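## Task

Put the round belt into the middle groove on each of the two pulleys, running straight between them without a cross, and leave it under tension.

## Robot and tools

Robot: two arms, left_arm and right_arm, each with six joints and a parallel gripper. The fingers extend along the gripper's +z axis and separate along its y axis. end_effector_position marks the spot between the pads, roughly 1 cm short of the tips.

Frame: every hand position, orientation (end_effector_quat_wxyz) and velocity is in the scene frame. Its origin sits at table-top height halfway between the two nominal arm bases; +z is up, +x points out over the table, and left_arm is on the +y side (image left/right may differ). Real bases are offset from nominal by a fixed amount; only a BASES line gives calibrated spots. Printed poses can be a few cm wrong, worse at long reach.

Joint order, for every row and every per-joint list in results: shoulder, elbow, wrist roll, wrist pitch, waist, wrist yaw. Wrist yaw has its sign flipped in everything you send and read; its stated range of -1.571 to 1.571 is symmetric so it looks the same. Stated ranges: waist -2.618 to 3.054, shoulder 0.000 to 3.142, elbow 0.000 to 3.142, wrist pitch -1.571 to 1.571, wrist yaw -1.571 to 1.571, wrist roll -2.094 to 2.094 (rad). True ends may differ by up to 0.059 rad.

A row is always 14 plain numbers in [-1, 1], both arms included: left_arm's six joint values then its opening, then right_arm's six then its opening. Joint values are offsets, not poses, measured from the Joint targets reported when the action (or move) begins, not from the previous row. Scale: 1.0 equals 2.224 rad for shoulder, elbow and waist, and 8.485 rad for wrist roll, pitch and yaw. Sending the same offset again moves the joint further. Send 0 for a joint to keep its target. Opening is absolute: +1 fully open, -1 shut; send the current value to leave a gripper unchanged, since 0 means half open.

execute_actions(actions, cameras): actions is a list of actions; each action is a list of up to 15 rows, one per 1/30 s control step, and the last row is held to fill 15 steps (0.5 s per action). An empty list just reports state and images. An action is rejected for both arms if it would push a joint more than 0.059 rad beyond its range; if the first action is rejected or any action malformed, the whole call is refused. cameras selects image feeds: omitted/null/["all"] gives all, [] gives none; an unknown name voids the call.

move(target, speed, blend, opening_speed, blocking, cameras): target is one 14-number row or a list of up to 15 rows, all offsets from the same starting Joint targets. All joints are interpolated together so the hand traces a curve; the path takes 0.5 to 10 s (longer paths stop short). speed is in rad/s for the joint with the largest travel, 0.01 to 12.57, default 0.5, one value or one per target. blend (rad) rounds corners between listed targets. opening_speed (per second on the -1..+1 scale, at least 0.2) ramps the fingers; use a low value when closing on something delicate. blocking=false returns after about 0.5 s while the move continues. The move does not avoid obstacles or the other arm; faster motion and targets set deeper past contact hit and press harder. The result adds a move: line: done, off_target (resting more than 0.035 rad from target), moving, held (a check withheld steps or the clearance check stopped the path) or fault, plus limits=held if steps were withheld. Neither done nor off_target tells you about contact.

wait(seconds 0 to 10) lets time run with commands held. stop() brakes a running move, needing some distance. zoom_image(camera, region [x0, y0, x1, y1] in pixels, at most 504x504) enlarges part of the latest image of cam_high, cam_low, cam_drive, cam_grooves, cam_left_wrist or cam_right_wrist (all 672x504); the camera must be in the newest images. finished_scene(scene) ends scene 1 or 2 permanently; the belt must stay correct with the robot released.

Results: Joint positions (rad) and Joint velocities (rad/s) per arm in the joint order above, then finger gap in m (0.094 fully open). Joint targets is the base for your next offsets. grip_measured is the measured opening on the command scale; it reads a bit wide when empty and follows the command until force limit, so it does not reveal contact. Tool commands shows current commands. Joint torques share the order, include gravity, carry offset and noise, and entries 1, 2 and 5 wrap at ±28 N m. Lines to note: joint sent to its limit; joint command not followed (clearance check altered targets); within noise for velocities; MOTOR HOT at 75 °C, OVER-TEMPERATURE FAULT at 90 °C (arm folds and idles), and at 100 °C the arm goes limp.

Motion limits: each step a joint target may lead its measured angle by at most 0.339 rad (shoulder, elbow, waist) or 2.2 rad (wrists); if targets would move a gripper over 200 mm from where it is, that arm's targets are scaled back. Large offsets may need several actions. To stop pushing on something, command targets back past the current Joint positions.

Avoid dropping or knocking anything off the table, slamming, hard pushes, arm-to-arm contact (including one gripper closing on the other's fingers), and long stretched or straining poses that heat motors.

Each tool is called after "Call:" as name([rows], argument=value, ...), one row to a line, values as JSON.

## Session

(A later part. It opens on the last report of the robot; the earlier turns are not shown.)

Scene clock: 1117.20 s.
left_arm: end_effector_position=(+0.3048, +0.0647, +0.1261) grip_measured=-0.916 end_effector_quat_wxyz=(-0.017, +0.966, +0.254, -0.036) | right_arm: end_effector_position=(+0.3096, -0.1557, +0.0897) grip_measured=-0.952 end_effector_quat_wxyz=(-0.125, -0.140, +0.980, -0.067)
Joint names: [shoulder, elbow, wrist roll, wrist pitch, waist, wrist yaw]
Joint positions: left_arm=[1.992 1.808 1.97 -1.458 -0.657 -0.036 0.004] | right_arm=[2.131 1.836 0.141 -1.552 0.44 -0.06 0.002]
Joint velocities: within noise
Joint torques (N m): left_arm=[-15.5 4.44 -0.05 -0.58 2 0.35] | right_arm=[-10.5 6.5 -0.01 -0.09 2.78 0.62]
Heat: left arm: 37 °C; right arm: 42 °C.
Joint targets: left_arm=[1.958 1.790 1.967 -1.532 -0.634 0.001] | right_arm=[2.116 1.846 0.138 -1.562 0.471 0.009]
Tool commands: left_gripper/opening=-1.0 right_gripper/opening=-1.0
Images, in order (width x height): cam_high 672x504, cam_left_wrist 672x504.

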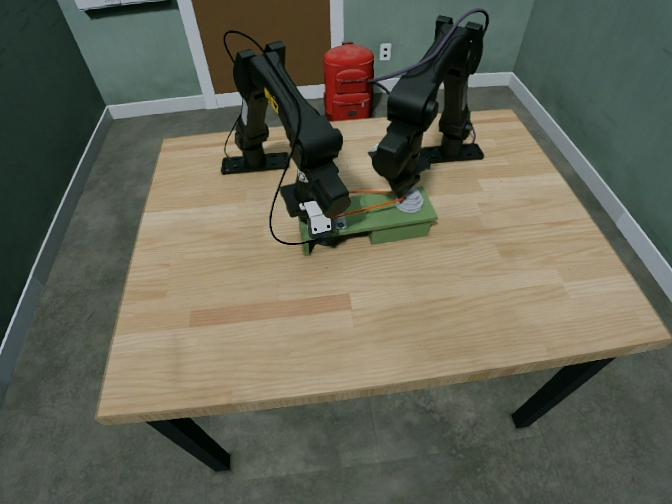

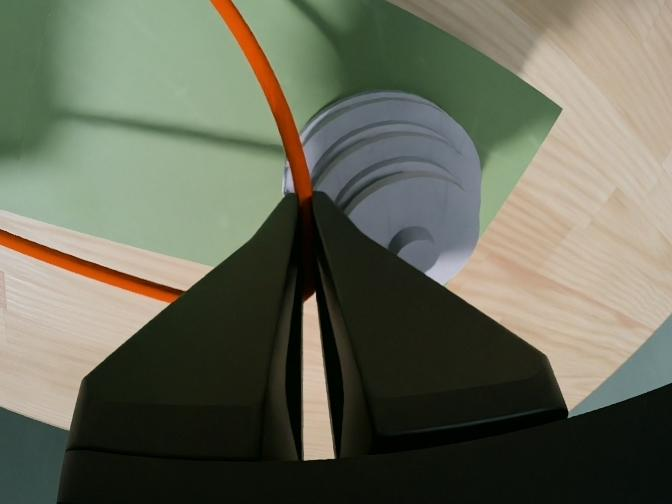

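Call:
move(target=[-0.031,-0.007,0,-0.002,0.018,0,-1, 0,0,0,0,0.0,0,-1], speed=0.12, cameras=["cam_low","cam_drive","cam_grooves","cam_right_wrist"])

Call:
zoom_image(camera="cam_grooves", region=[0, 280, 200, 420])

Call:
zoom_image(camera="cam_drive", region=[80, 140, 280, 330])

Scene clock: 1125.40 s.
left_arm: end_effector_position=(+0.3082, +0.0711, +0.1456) grip_measured=-0.916 end_effector_quat_wxyz=(+0.015, +0.963, +0.267, -0.025) | right_arm: end_effector_position=(+0.3134, -0.1522, +0.0895) grip_measured=-0.952 end_effector_quat_wxyz=(-0.115, -0.143, +0.981, -0.064)
Joint names: [shoulder, elbow, wrist roll, wrist pitch, waist, wrist yaw]
Joint positions: left_arm=[1.925 1.794 1.973 -1.447 -0.627 -0.057 0.004] | right_arm=[2.131 1.84 0.141 -1.537 0.445 -0.06 0.002]
Joint velocities: within noise
Joint torques (N m): left_arm=[-15.12 4.46 -0.07 -0.75 2.8 0.53] | right_arm=[-10.5 6.13 -0.01 -0.21 2.37 0.62]
Heat: left arm: 37 °C; right arm: 43 °C.
Joint targets: left_arm=[1.889 1.774 1.967 -1.549 -0.595 0.001] | right_arm=[2.116 1.846 0.138 -1.562 0.471 0.009]
move: off_target (left_arm, right_arm); left_arm: the wrist pitch is farthest, 0.102 rad from its target; right_arm: the wrist yaw is farthest, 0.069 rad from its target
Images, in order (width x height): cam_low 672x504, cam_drive 672x504, cam_grooves 672x504, cam_right_wrist 672x504.

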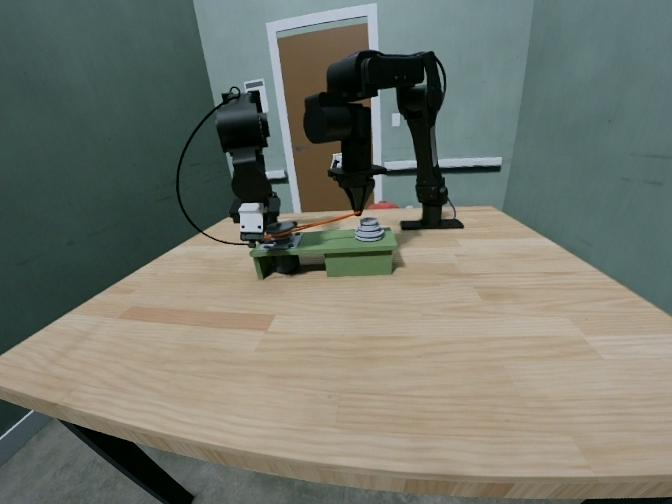

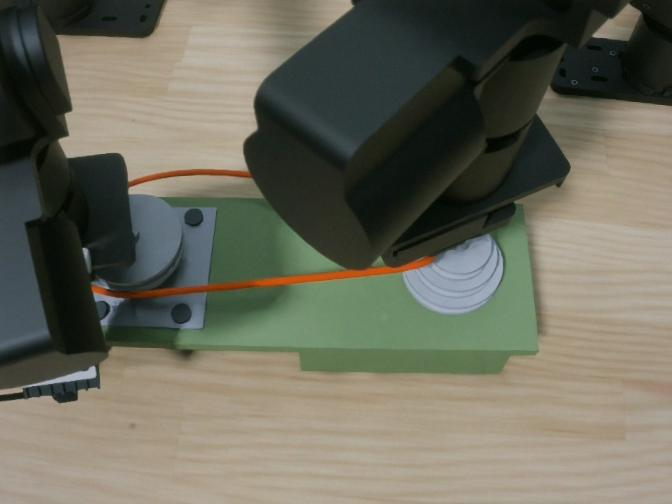

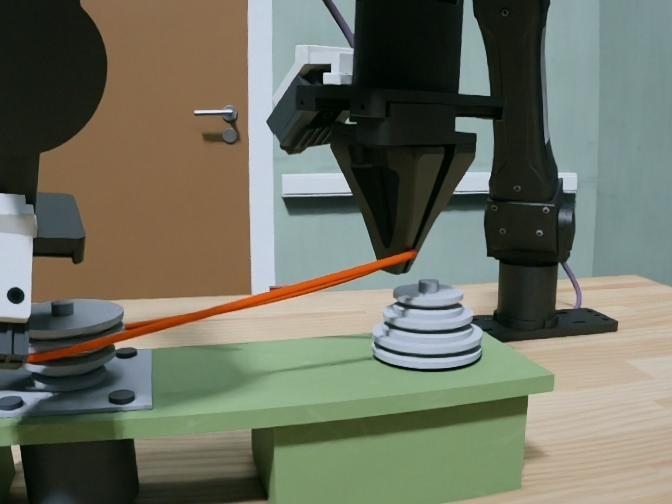

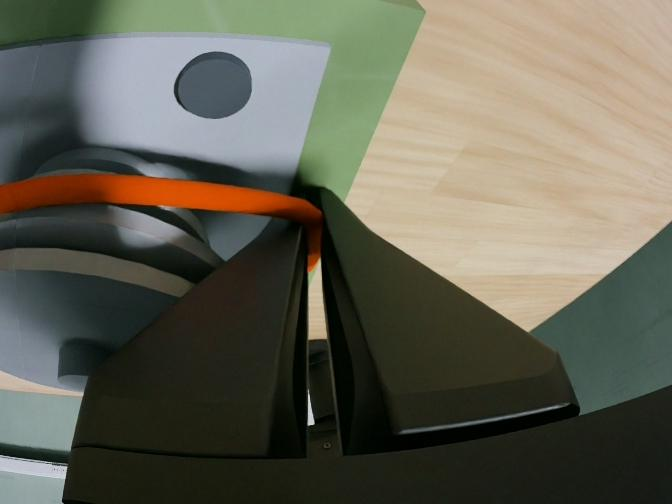

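Scaled by 2.520 from the camera's 672x504 image, which has a finer 960x720 frame.

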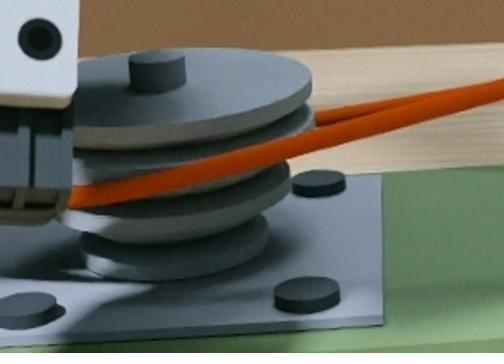

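Scaled by 2.520 from the camera's 672x504 image, which has a finer 960x720 frame.

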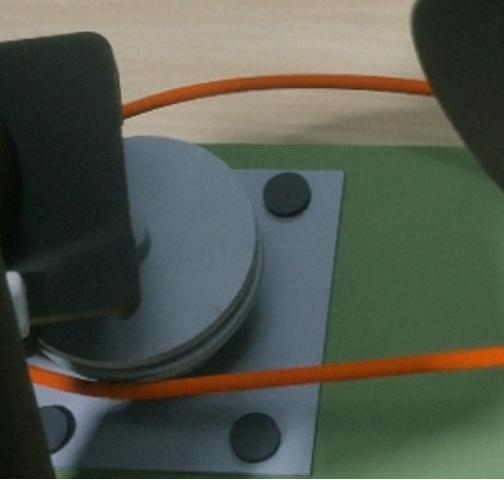

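Call:
move([
  [-0.005,-0.027,0,0,0,0,-1, 0,0,0,0,0.0,0,-1],
  [-0.005,-0.027,0,0,0,0,-1, 0,0,0,0,-0.012,0,-0.6],
], speed=0.12, opening_speed=0.5, cameras=["cam_low","cam_drive","cam_grooves","cam_right_wrist"])

Call:
zoom_image(camera="cam_grooves", region=[0, 280, 200, 420])

Scene clock: 1141.47 s.
left_arm: end_effector_position=(+0.3031, +0.0831, +0.1342) grip_measured=-0.916 end_effector_quat_wxyz=(-0.003, +0.962, +0.273, -0.032) | right_arm: end_effector_position=(+0.3144, -0.1574, +0.0905) grip_measured=-0.603 end_effector_quat_wxyz=(-0.118, -0.133, +0.982, -0.060)
Joint names: [shoulder, elbow, wrist roll, wrist pitch, waist, wrist yaw]
Joint positions: left_arm=[1.913 1.732 1.974 -1.434 -0.614 -0.045 0.004] | right_arm=[2.129 1.84 0.141 -1.541 0.426 -0.052 0.019]
Joint velocities: within noise
Joint torques (N m): left_arm=[-14.86 4.51 -0.09 -0.99 1.69 0.44] | right_arm=[-10.3 6.11 0.02 -0.16 1.7 0.55]
Heat: left arm: 37 °C; right arm: 43 °C.
Joint targets: left_arm=[1.878 1.714 1.967 -1.549 -0.594 0.000] | right_arm=[2.116 1.846 0.138 -1.562 0.445 0.009]
move: off_target (left_arm, right_arm); target 2's new numbers were sent with right_arm's wrist yaw 0.060 rad from that target; left_arm: the wrist pitch is farthest, 0.115 rad from its target; right_arm: the wrist yaw is farthest, 0.061 rad from its target
Images, in order (width x height): cam_low 672x504, cam_drive 672x504, cam_grooves 672x504, cam_right_wrist 672x504.

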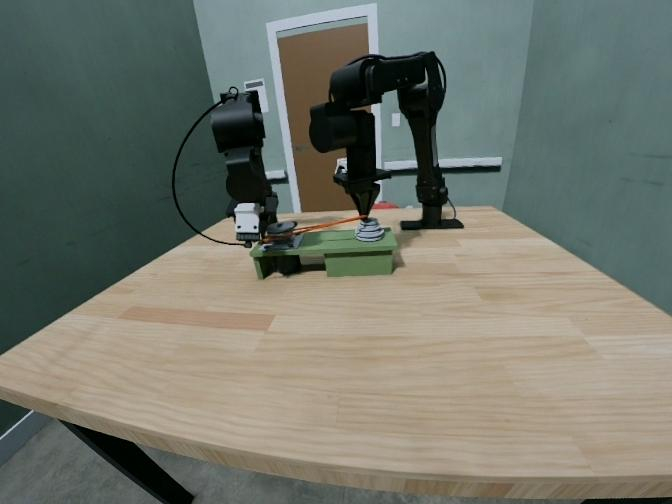

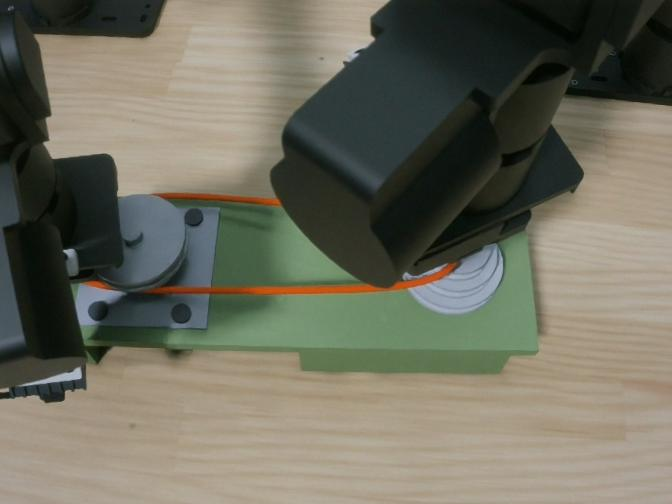

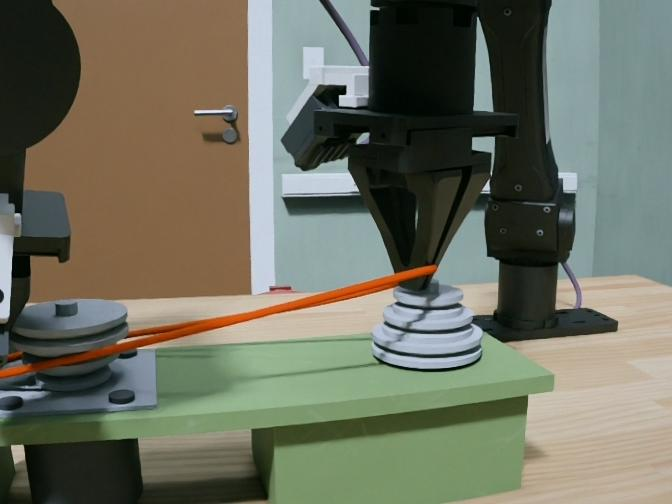

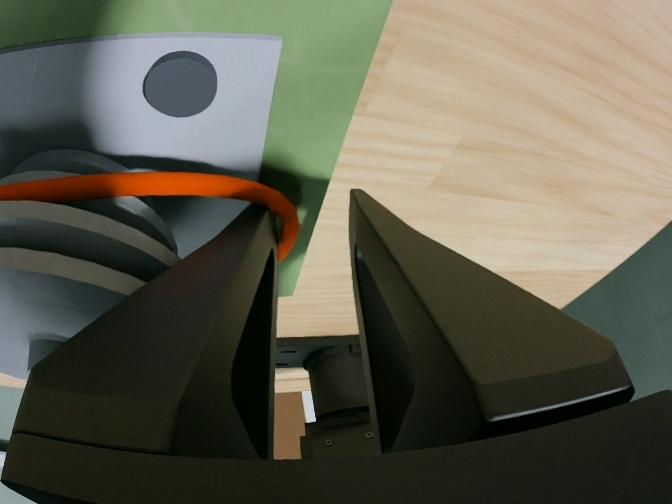

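Scaled by 2.520 from the camera's 672x504 image, which has a finer 960x720 frame.

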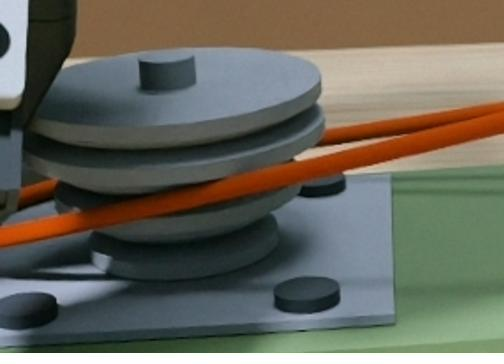

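Call:
move(target=[0,0,0,0,0,0,-1,0,0.09,0,0,0,0,-0.6])

Call:
zoom_image(camera="cam_grooves", region=[0, 280, 200, 420])

Scene clock: 1161.43 s.
left_arm: end_effector_position=(+0.3034, +0.0834, +0.1341) grip_measured=-0.916 end_effector_quat_wxyz=(-0.004, +0.961, +0.274, -0.030) | right_arm: end_effector_position=(+0.3417, -0.1294, +0.1291) grip_measured=-0.602 end_effector_quat_wxyz=(-0.050, -0.138, +0.989, -0.013)
Joint names: [shoulder, elbow, wrist roll, wrist pitch, waist, wrist yaw]
Joint positions: left_arm=[1.913 1.732 1.971 -1.434 -0.614 -0.043 0.004] | right_arm=[2.129 2.023 0.139 -1.568 0.44 0.002 0.019]
Joint velocities: within noise
Joint torques (N m): left_arm=[-14.87 4.51 -0.08 -1 1.7 0.43] | right_arm=[-10.47 7.94 -0.01 0.38 0.39 0.1]
Heat: left arm: 37 °C; right arm: 42 °C.
Joint targets: left_arm=[1.878 1.714 1.967 -1.549 -0.594 0.000] | right_arm=[2.116 2.046 0.138 -1.562 0.444 0.009]
move: off_target (left_arm); left_arm: the wrist pitch is farthest, 0.115 rad from its target

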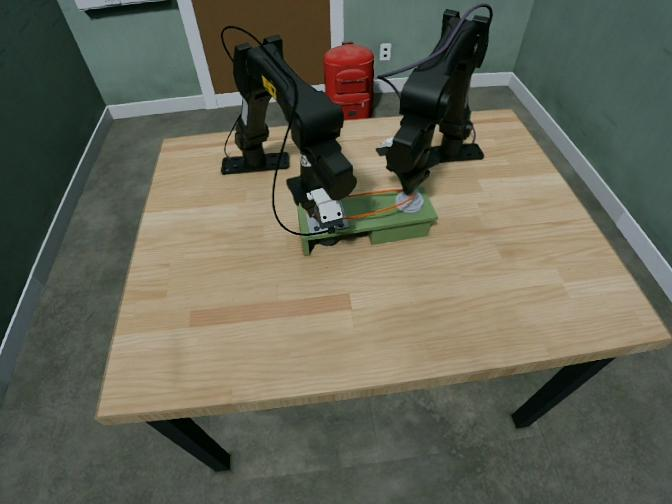

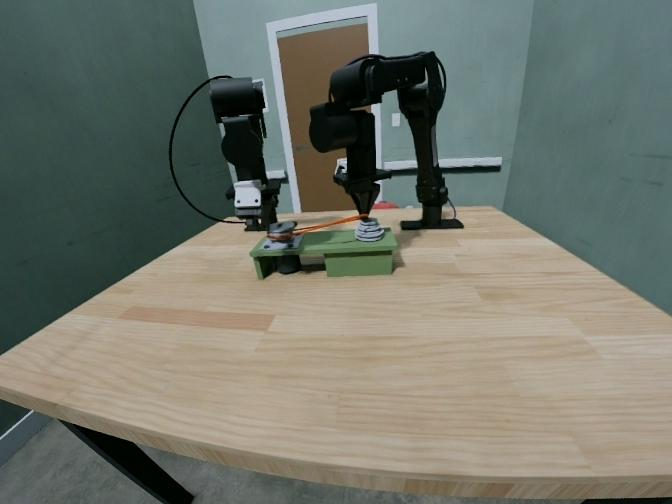

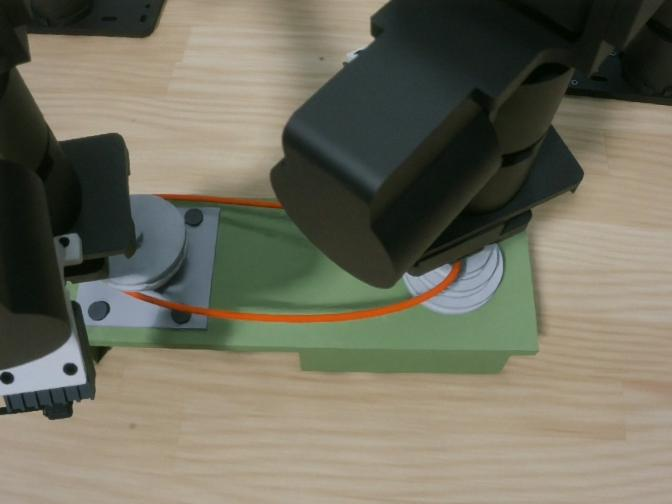

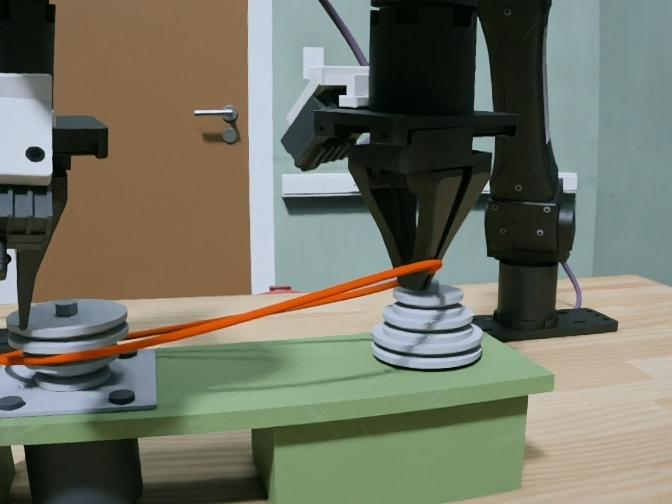

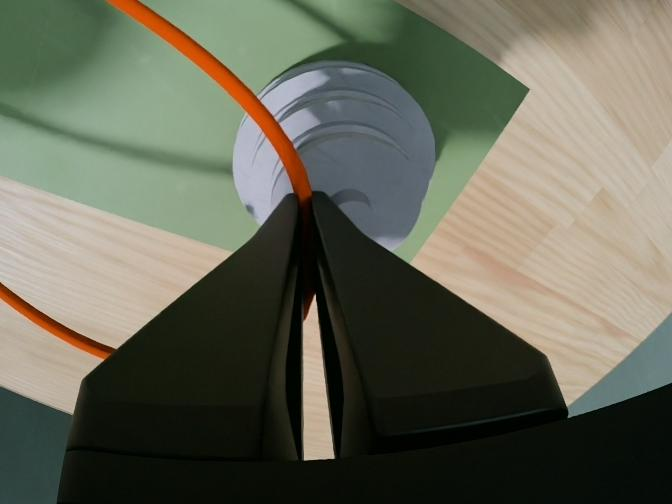

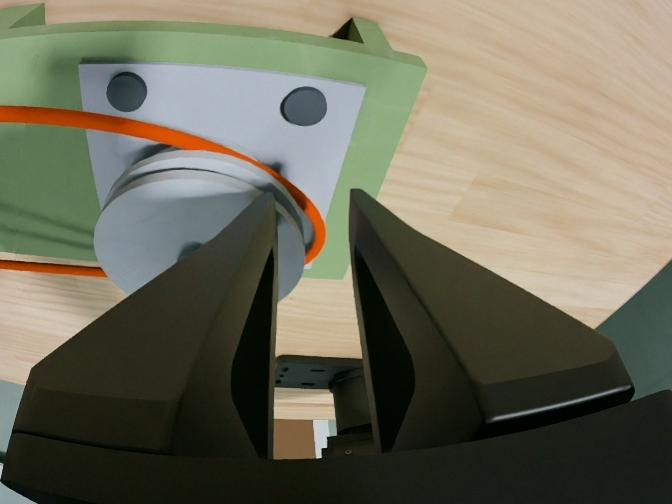

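Scaled by 2.520 from the camera's 672x504 image, which has a finer 960x720 frame.

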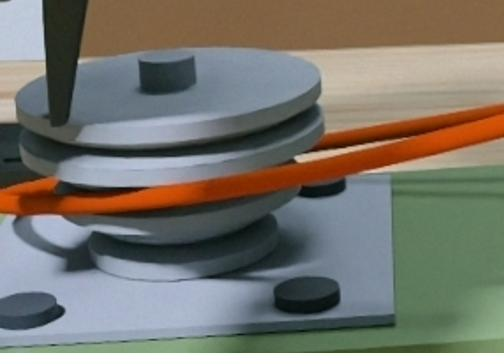

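Call:
move([
  [0,0,0,0,0,0,-1,0,0.06,0,0,0,0,-0.6],
  [0,0,0,0,0,0,-1,-0.1,-0.10,0.0132,0.0235,0.049,0,-0.3],
])

Call:
zoom_image(camera="cam_right_wrist", region=[0, 0, 504, 504])

Call:
zoom_image(camera="cam_grooves", region=[0, 220, 200, 420])

Scene clock: 1178.23 s.
left_arm: end_effector_position=(+0.3035, +0.0834, +0.1341) grip_measured=-0.917 end_effector_quat_wxyz=(-0.004, +0.961, +0.275, -0.030) | right_arm: end_effector_position=(+0.3248, -0.0890, +0.1588) grip_measured=-0.302 end_effector_quat_wxyz=(+0.049, -0.141, +0.989, +0.023)
Joint names: [shoulder, elbow, wrist roll, wrist pitch, waist, wrist yaw]
Joint positions: left_arm=[1.913 1.732 1.97 -1.434 -0.614 -0.042 0.004] | right_arm=[1.926 1.843 0.245 -1.38 0.551 0.006 0.033]
Joint velocities: within noise
Joint torques (N m): left_arm=[-14.86 4.51 -0.06 -1 1.69 0.41] | right_arm=[-10.74 4.55 0.06 0.91 0.2 0.05]
Heat: left arm: 38 °C; right arm: 42 °C.
Joint targets: left_arm=[1.878 1.714 1.967 -1.549 -0.594 0.001] | right_arm=[1.894 1.823 0.250 -1.362 0.553 0.009]
move: off_target (left_arm); left_arm: the wrist pitch is farthest, 0.115 rad from its target

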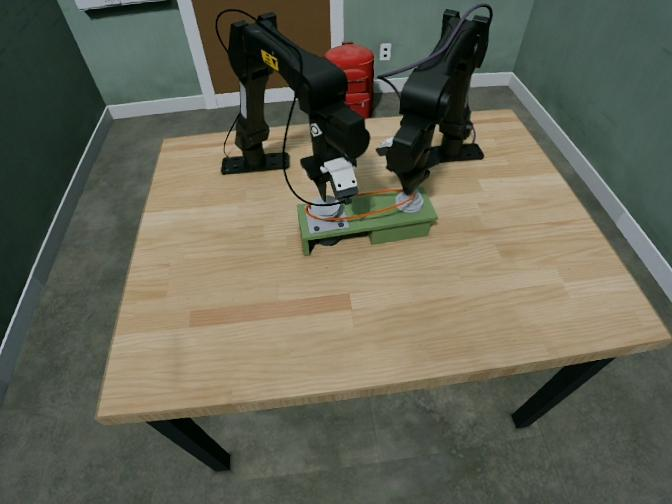

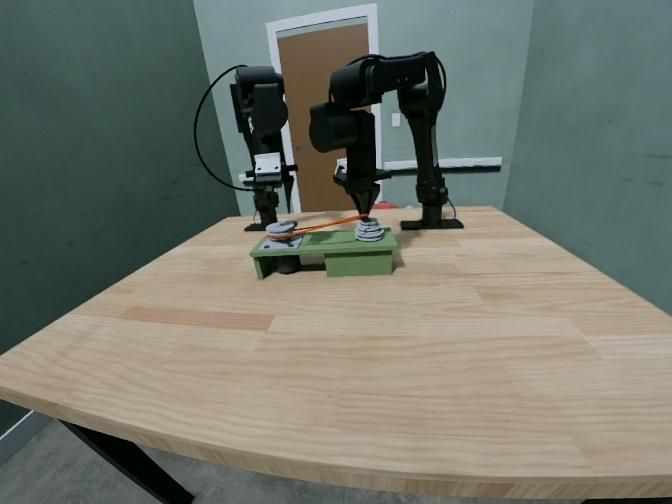

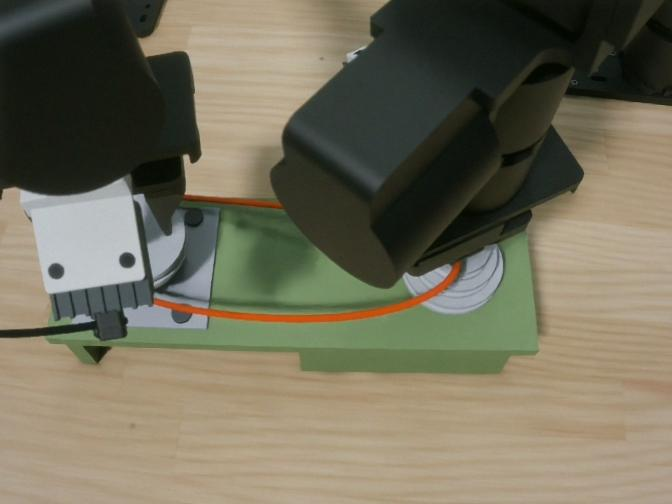

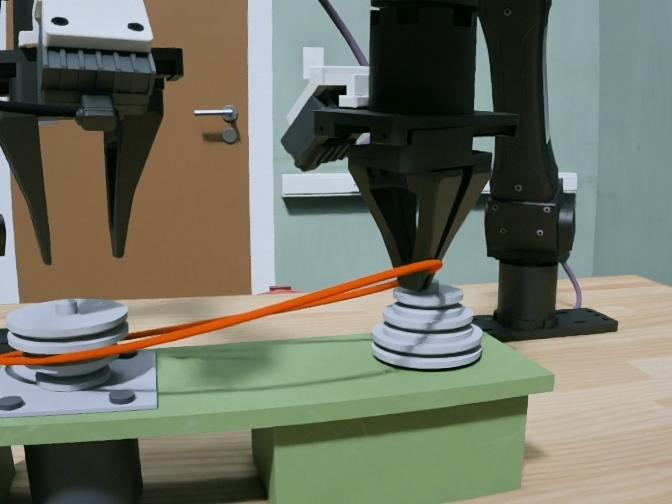

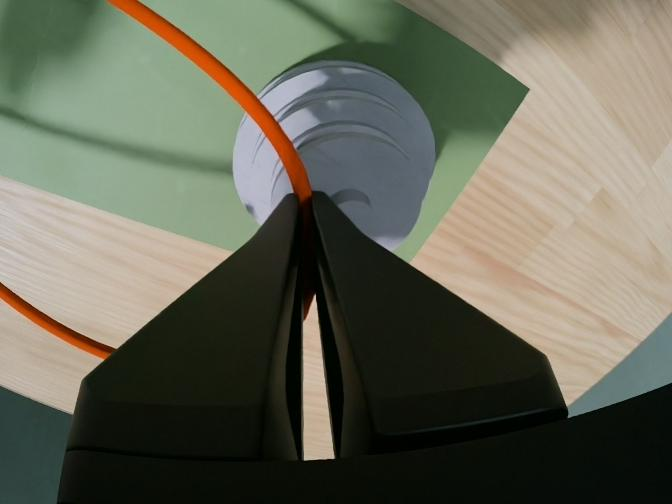

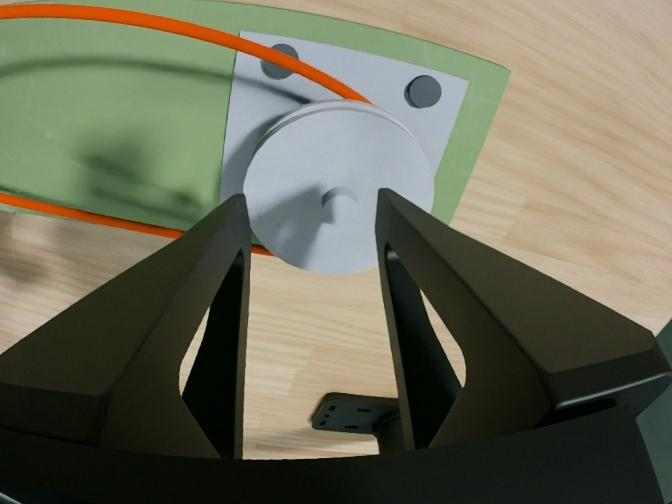

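Scaled by 1.000.

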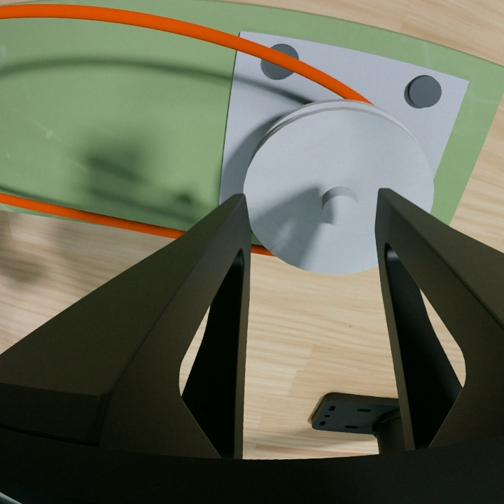

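Scaled by 2.520 from the camera's 672x504 image, which has a finer 960x720 frame.

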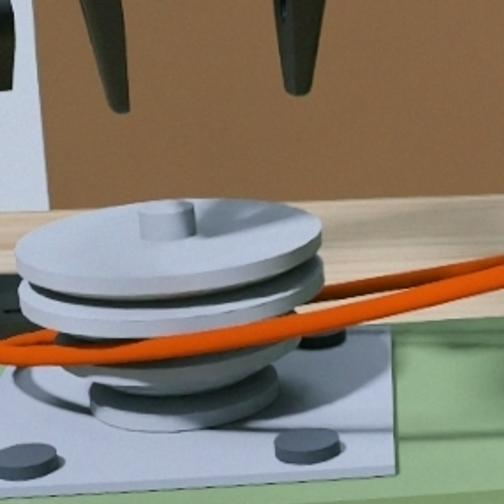

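Call:
move(target=[0,0,0,0,0,0,-1,-0.013,-0.067,0,0.014,-0.007,0,-0.3], cameras=["cam_right_wrist"])

Call:
zoom_image(camera="cam_right_wrist", region=[100, 50, 500, 350])

Call:
execute_actions(actions=[], cameras=["cam_grooves"])

Call:
zoom_image(camera="cam_grooves", region=[0, 220, 200, 420])

Scene clock: 1187.93 s.
left_arm: end_effector_position=(+0.3036, +0.0834, +0.1341) grip_measured=-0.917 end_effector_quat_wxyz=(-0.004, +0.961, +0.275, -0.030) | right_arm: end_effector_position=(+0.3221, -0.0941, +0.1319) grip_measured=-0.302 end_effector_quat_wxyz=(+0.049, -0.137, +0.989, +0.023)
Joint names: [shoulder, elbow, wrist roll, wrist pitch, waist, wrist yaw]
Joint positions: left_arm=[1.913 1.732 1.97 -1.433 -0.614 -0.042 0.004] | right_arm=[1.895 1.694 0.245 -1.262 0.543 0.006 0.033]
Joint velocities: within noise
Joint torques (N m): left_arm=[-14.84 4.52 -0.06 -1 1.7 0.41] | right_arm=[-10.5 4.71 0.06 0.92 -0.47 0.05]
Heat: left arm: 38 °C; right arm: 42 °C.
Joint targets: left_arm=[1.878 1.714 1.967 -1.549 -0.594 0.000] | right_arm=[1.865 1.675 0.250 -1.244 0.538 0.009]
move: off_target (left_arm); left_arm: the wrist pitch is farthest, 0.116 rad from its target
Images, in order (width x height): cam_right_wrist 672x504.

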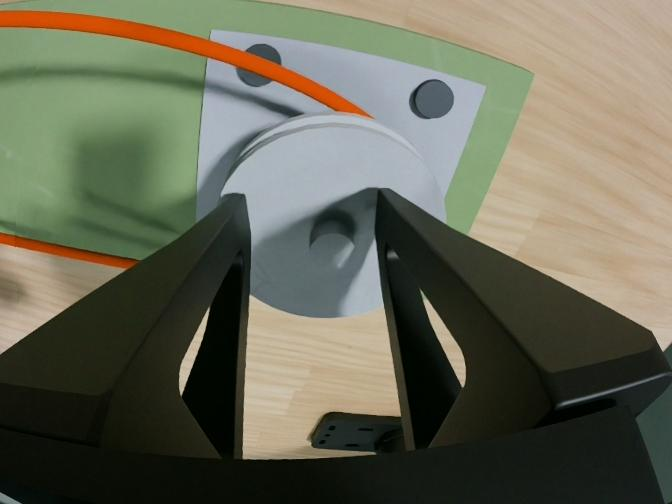

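Scaled by 1.260 from the camera's 672x504 image, which has a finer 960x720 frame.

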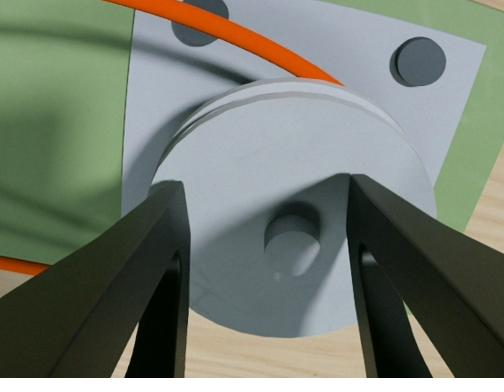

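Scene clock: 1187.93 s.
left_arm: end_effector_position=(+0.3036, +0.0834, +0.1341) grip_measured=-0.917 end_effector_quat_wxyz=(-0.004, +0.961, +0.275, -0.030) | right_arm: end_effector_position=(+0.3221, -0.0941, +0.1319) grip_measured=-0.302 end_effector_quat_wxyz=(+0.049, -0.137, +0.989, +0.023)
Joint names: [shoulder, elbow, wrist roll, wrist pitch, waist, wrist yaw]
Joint positions: left_arm=[1.913 1.732 1.97 -1.433 -0.614 -0.042 0.004] | right_arm=[1.895 1.694 0.245 -1.262 0.543 0.006 0.033]
Joint velocities: within noise
Joint torques (N m): left_arm=[-14.84 4.52 -0.06 -1 1.7 0.41] | right_arm=[-10.5 4.71 0.06 0.92 -0.47 0.05]
Heat: left arm: 38 °C; right arm: 42 °C.
Joint targets: left_arm=[1.878 1.714 1.967 -1.549 -0.594 0.000] | right_arm=[1.865 1.675 0.250 -1.244 0.538 0.009]
Tool commands: left_gripper/opening=-1.0 right_gripper/opening=-0.3
Images, in order (width x height): cam_grooves 672x504.

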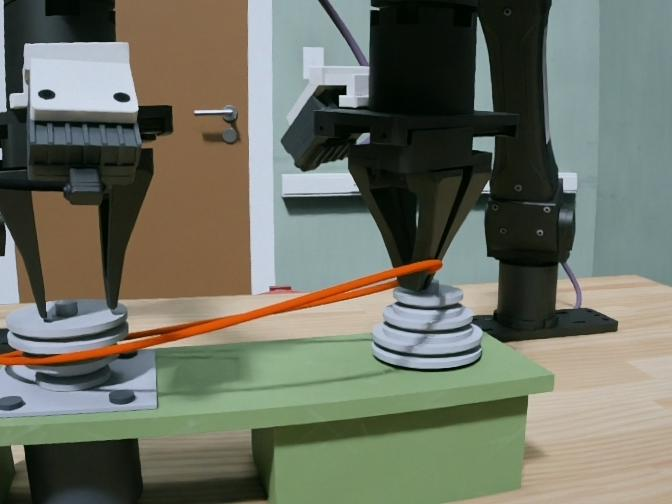

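Scaled by 2.520 from the camera's 672x504 image, which has a finer 960x720 frame.

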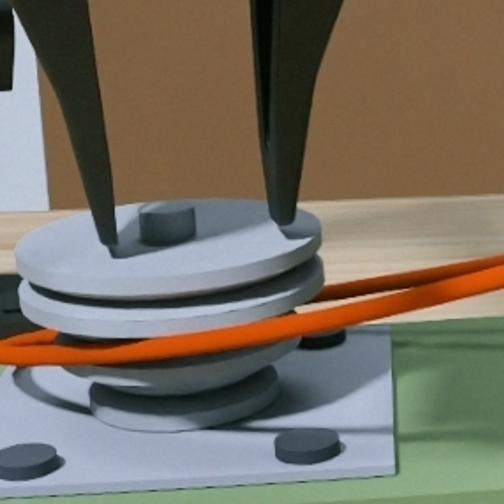

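Call:
move(target=[0,0,0,0,0,0,-1,-0.030,-0.034,0,0.001,0.003,0,-0.3], cameras=["cam_right_wrist","cam_grooves"])

Call:
zoom_image(camera="cam_grooves", region=[0, 220, 200, 420])

Scene clock: 1195.70 s.
left_arm: end_effector_position=(+0.3036, +0.0834, +0.1341) grip_measured=-0.917 end_effector_quat_wxyz=(-0.004, +0.961, +0.275, -0.030) | right_arm: end_effector_position=(+0.3075, -0.1024, +0.1354) grip_measured=-0.302 end_effector_quat_wxyz=(+0.050, -0.137, +0.989, +0.023)
Joint names: [shoulder, elbow, wrist roll, wrist pitch, waist, wrist yaw]
Joint positions: left_arm=[1.913 1.732 1.97 -1.433 -0.614 -0.042 0.004] | right_arm=[1.826 1.618 0.245 -1.253 0.543 0.006 0.033]
Joint velocities: within noise
Joint torques (N m): left_arm=[-14.86 4.51 -0.05 -1 1.7 0.41] | right_arm=[-9.73 4.74 0.07 0.91 0.12 0.05]
Heat: left arm: 38 °C; right arm: 42 °C.
Joint targets: left_arm=[1.878 1.714 1.967 -1.549 -0.594 0.000] | right_arm=[1.798 1.599 0.250 -1.235 0.545 0.009]
move: off_target (left_arm); left_arm: the wrist pitch is farthest, 0.116 rad from its target
Images, in order (width x height): cam_grooves 672x504, cam_right_wrist 672x504.

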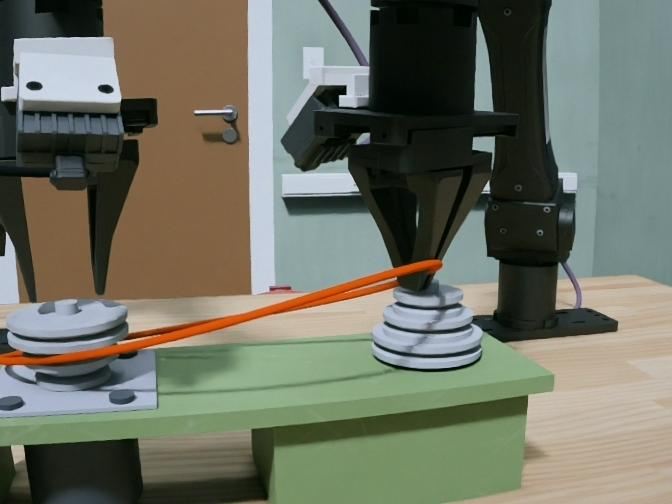

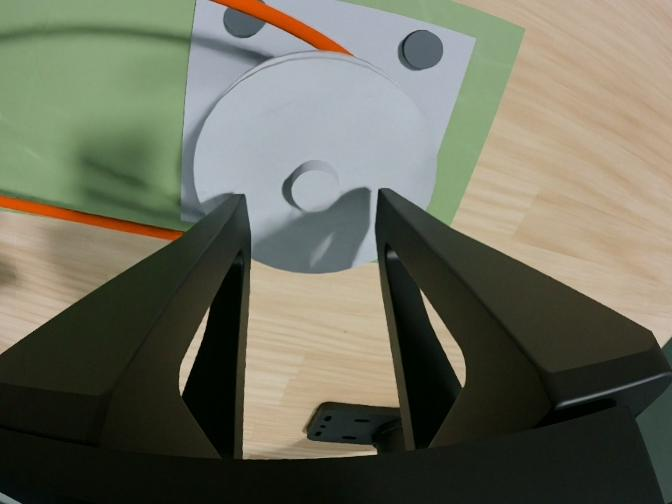

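Scaled by 2.520 from the camera's 672x504 image, which has a finer 960x720 frame.

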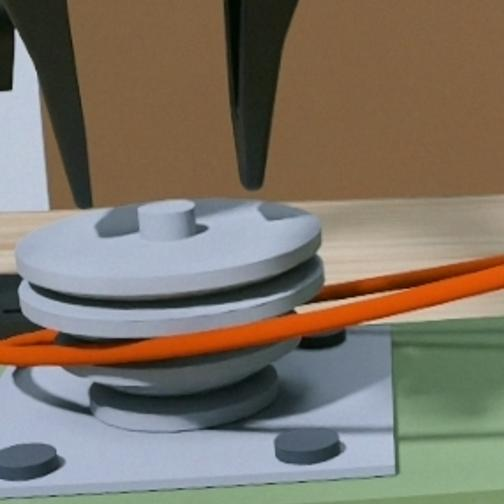

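Call:
move([
  [0,0,0,0,0,0,-1,-0.005,-0.027,0,0.0057,0,0,-0.3],
  [0,0,0,0,0,0,-1,-0.005,-0.027,0,0.0057,0,0,-0.85],
], cameras=["cam_right_wrist","cam_grooves","cam_drive"], opening_speed=0.4)

Call:
zoom_image(camera="cam_grooves", region=[0, 220, 200, 420])

Scene clock: 1203.23 s.
left_arm: end_effector_position=(+0.3036, +0.0834, +0.1341) grip_measured=-0.917 end_effector_quat_wxyz=(-0.004, +0.961, +0.275, -0.030) | right_arm: end_effector_position=(+0.3079, -0.1024, +0.1295) grip_measured=-0.819 end_effector_quat_wxyz=(+0.061, -0.137, +0.988, +0.027)
Joint names: [shoulder, elbow, wrist roll, wrist pitch, waist, wrist yaw]
Joint positions: left_arm=[1.913 1.732 1.97 -1.433 -0.614 -0.042 0.004] | right_arm=[1.805 1.566 0.245 -1.199 0.543 0.005 0.008]
Joint velocities: within noise
Joint torques (N m): left_arm=[-14.86 4.52 -0.05 -1 1.69 0.41] | right_arm=[-8.87 4.1 0.05 0.89 0.17 0.05]
Heat: left arm: 38 °C; right arm: 42 °C.
Joint targets: left_arm=[1.878 1.714 1.967 -1.549 -0.594 0.000] | right_arm=[1.787 1.539 0.250 -1.186 0.545 0.009]
move: off_target (left_arm); left_arm: the wrist pitch is farthest, 0.116 rad from its target
Images, in order (width x height): cam_drive 672x504, cam_grooves 672x504, cam_right_wrist 672x504.

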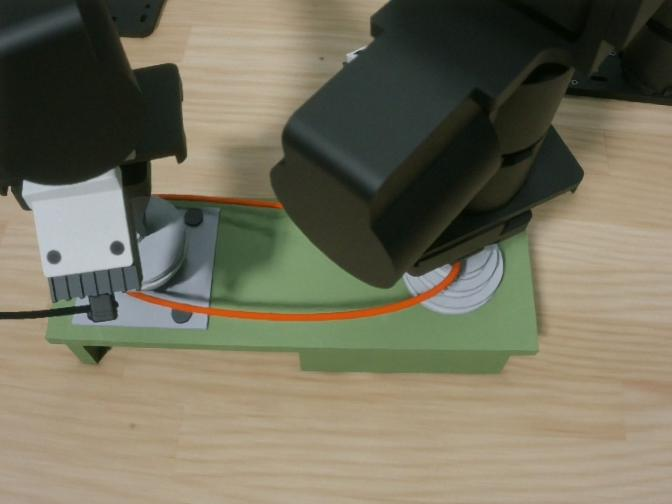

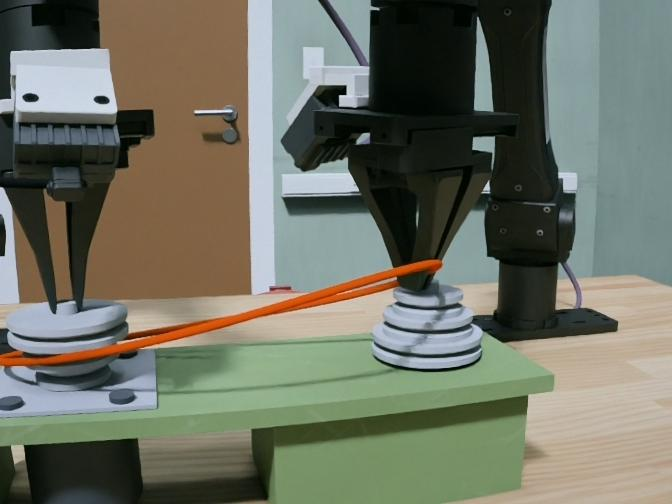

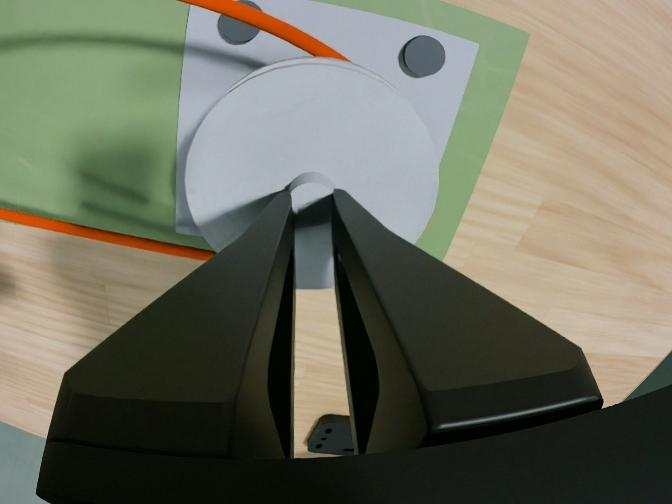

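Scaled by 2.520 from the camera's 672x504 image, which has a finer 960x720 frame.

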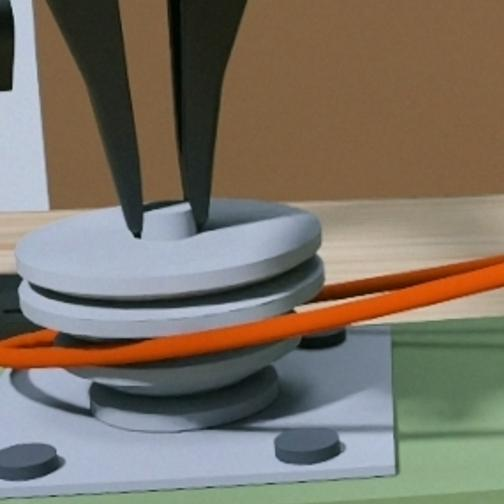

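Call:
move(target=[0,0,0,0,0,0,-1,0.0155,0.0216,0.004,-0.0016,0.0155,0,-0.85], cameras=["cam_right_wrist","cam_grooves","cam_drive"], speed=0.1)

Scene clock: 1210.37 s.
left_arm: end_effector_position=(+0.3036, +0.0834, +0.1341) grip_measured=-0.917 end_effector_quat_wxyz=(-0.004, +0.961, +0.275, -0.030) | right_arm: end_effector_position=(+0.3063, -0.0996, +0.1296) grip_measured=-0.822 end_effector_quat_wxyz=(+0.064, -0.129, +0.989, +0.019)
Joint names: [shoulder, elbow, wrist roll, wrist pitch, waist, wrist yaw]
Joint positions: left_arm=[1.913 1.732 1.97 -1.433 -0.614 -0.042 0.004] | right_arm=[1.805 1.566 0.28 -1.199 0.562 -0.016 0.008]
Joint velocities: within noise
Joint torques (N m): left_arm=[-14.87 4.53 -0.05 -1 1.7 0.41] | right_arm=[-6.41 8.28 0.08 0.73 1.44 0.23]
Heat: left arm: 38 °C; right arm: 42 °C.
Joint targets: left_arm=[1.878 1.714 1.967 -1.549 -0.594 0.001] | right_arm=[1.821 1.587 0.284 -1.200 0.579 0.009]
move: off_target (left_arm); left_arm: the wrist pitch is farthest, 0.116 rad from its target
Images, in order (width x height): cam_drive 672x504, cam_grooves 672x504, cam_right_wrist 672x504.

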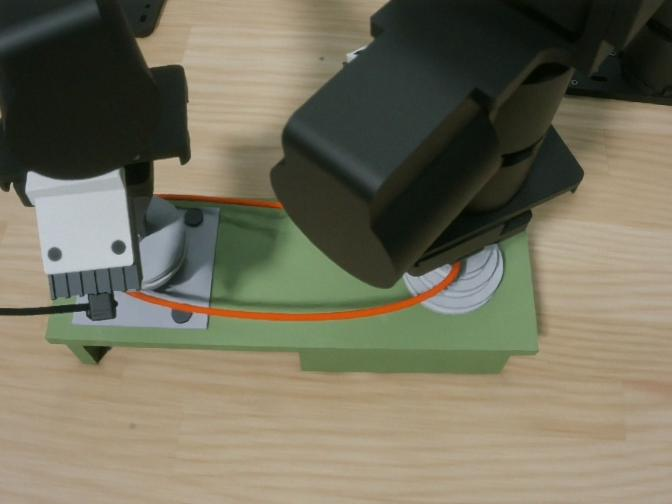

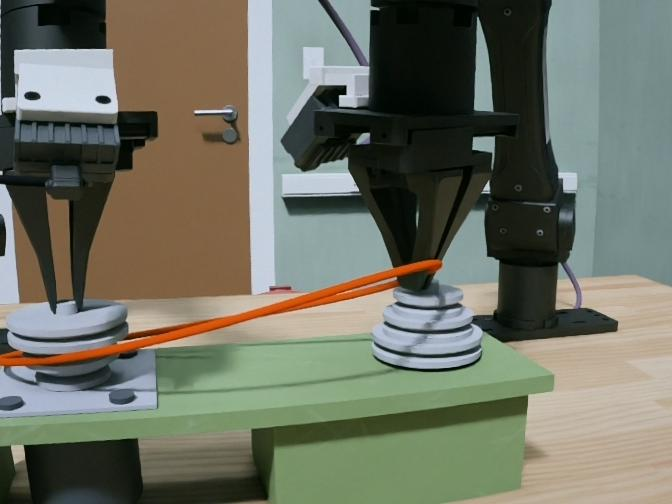

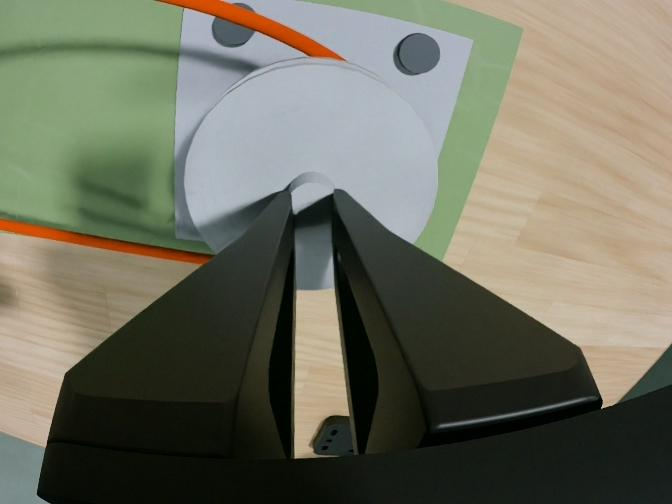

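Call:
move(target=[0,0,0,0,0,0,-1,0.0155,0.0216,0.004,-0.0016,0.025,0,-0.9], cameras=["cam_drive"], speed=0.1)

Call:
zoom_image(camera="cam_drive", region=[40, 180, 280, 360])

Scene clock: 1215.60 s.
left_arm: end_effector_position=(+0.3036, +0.0834, +0.1341) grip_measured=-0.917 end_effector_quat_wxyz=(-0.004, +0.961, +0.275, -0.030) | right_arm: end_effector_position=(+0.3059, -0.0979, +0.1293) grip_measured=-0.822 end_effector_quat_wxyz=(+0.063, -0.125, +0.990, -0.010)
Joint names: [shoulder, elbow, wrist roll, wrist pitch, waist, wrist yaw]
Joint positions: left_arm=[1.913 1.732 1.97 -1.433 -0.614 -0.042 0.004] | right_arm=[1.832 1.601 0.317 -1.234 0.595 -0.073 0.008]
Joint velocities: within noise
Joint torques (N m): left_arm=[-14.86 4.51 -0.05 -1 1.69 0.41] | right_arm=[-6.12 9.29 0 0.92 3.6 0.73]
Heat: left arm: 38 °C; right arm: 42 °C.
Joint targets: left_arm=[1.878 1.714 1.967 -1.549 -0.594 0.001] | right_arm=[1.856 1.635 0.318 -1.214 0.635 0.009]
move: off_target (left_arm, right_arm); left_arm: the wrist pitch is farthest, 0.116 rad from its target; right_arm: the wrist yaw is farthest, 0.082 rad from its target
Images, in order (width x height): cam_drive 672x504.

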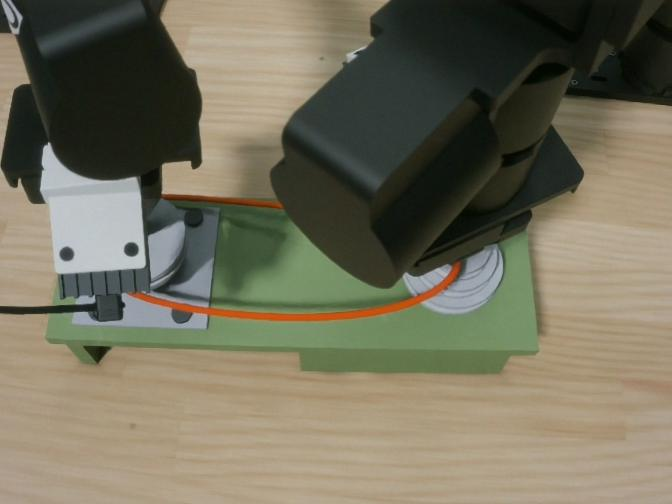

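Scaled by 2.100 from the camera's 672x504 image, which has a finer 960x720 frame.

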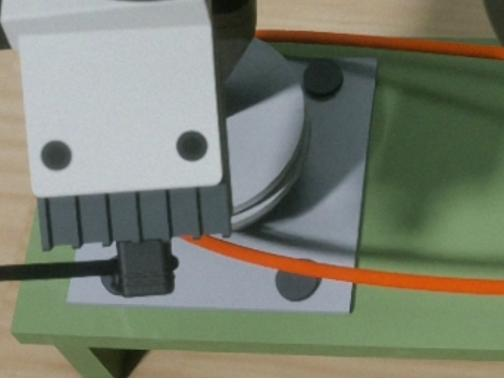

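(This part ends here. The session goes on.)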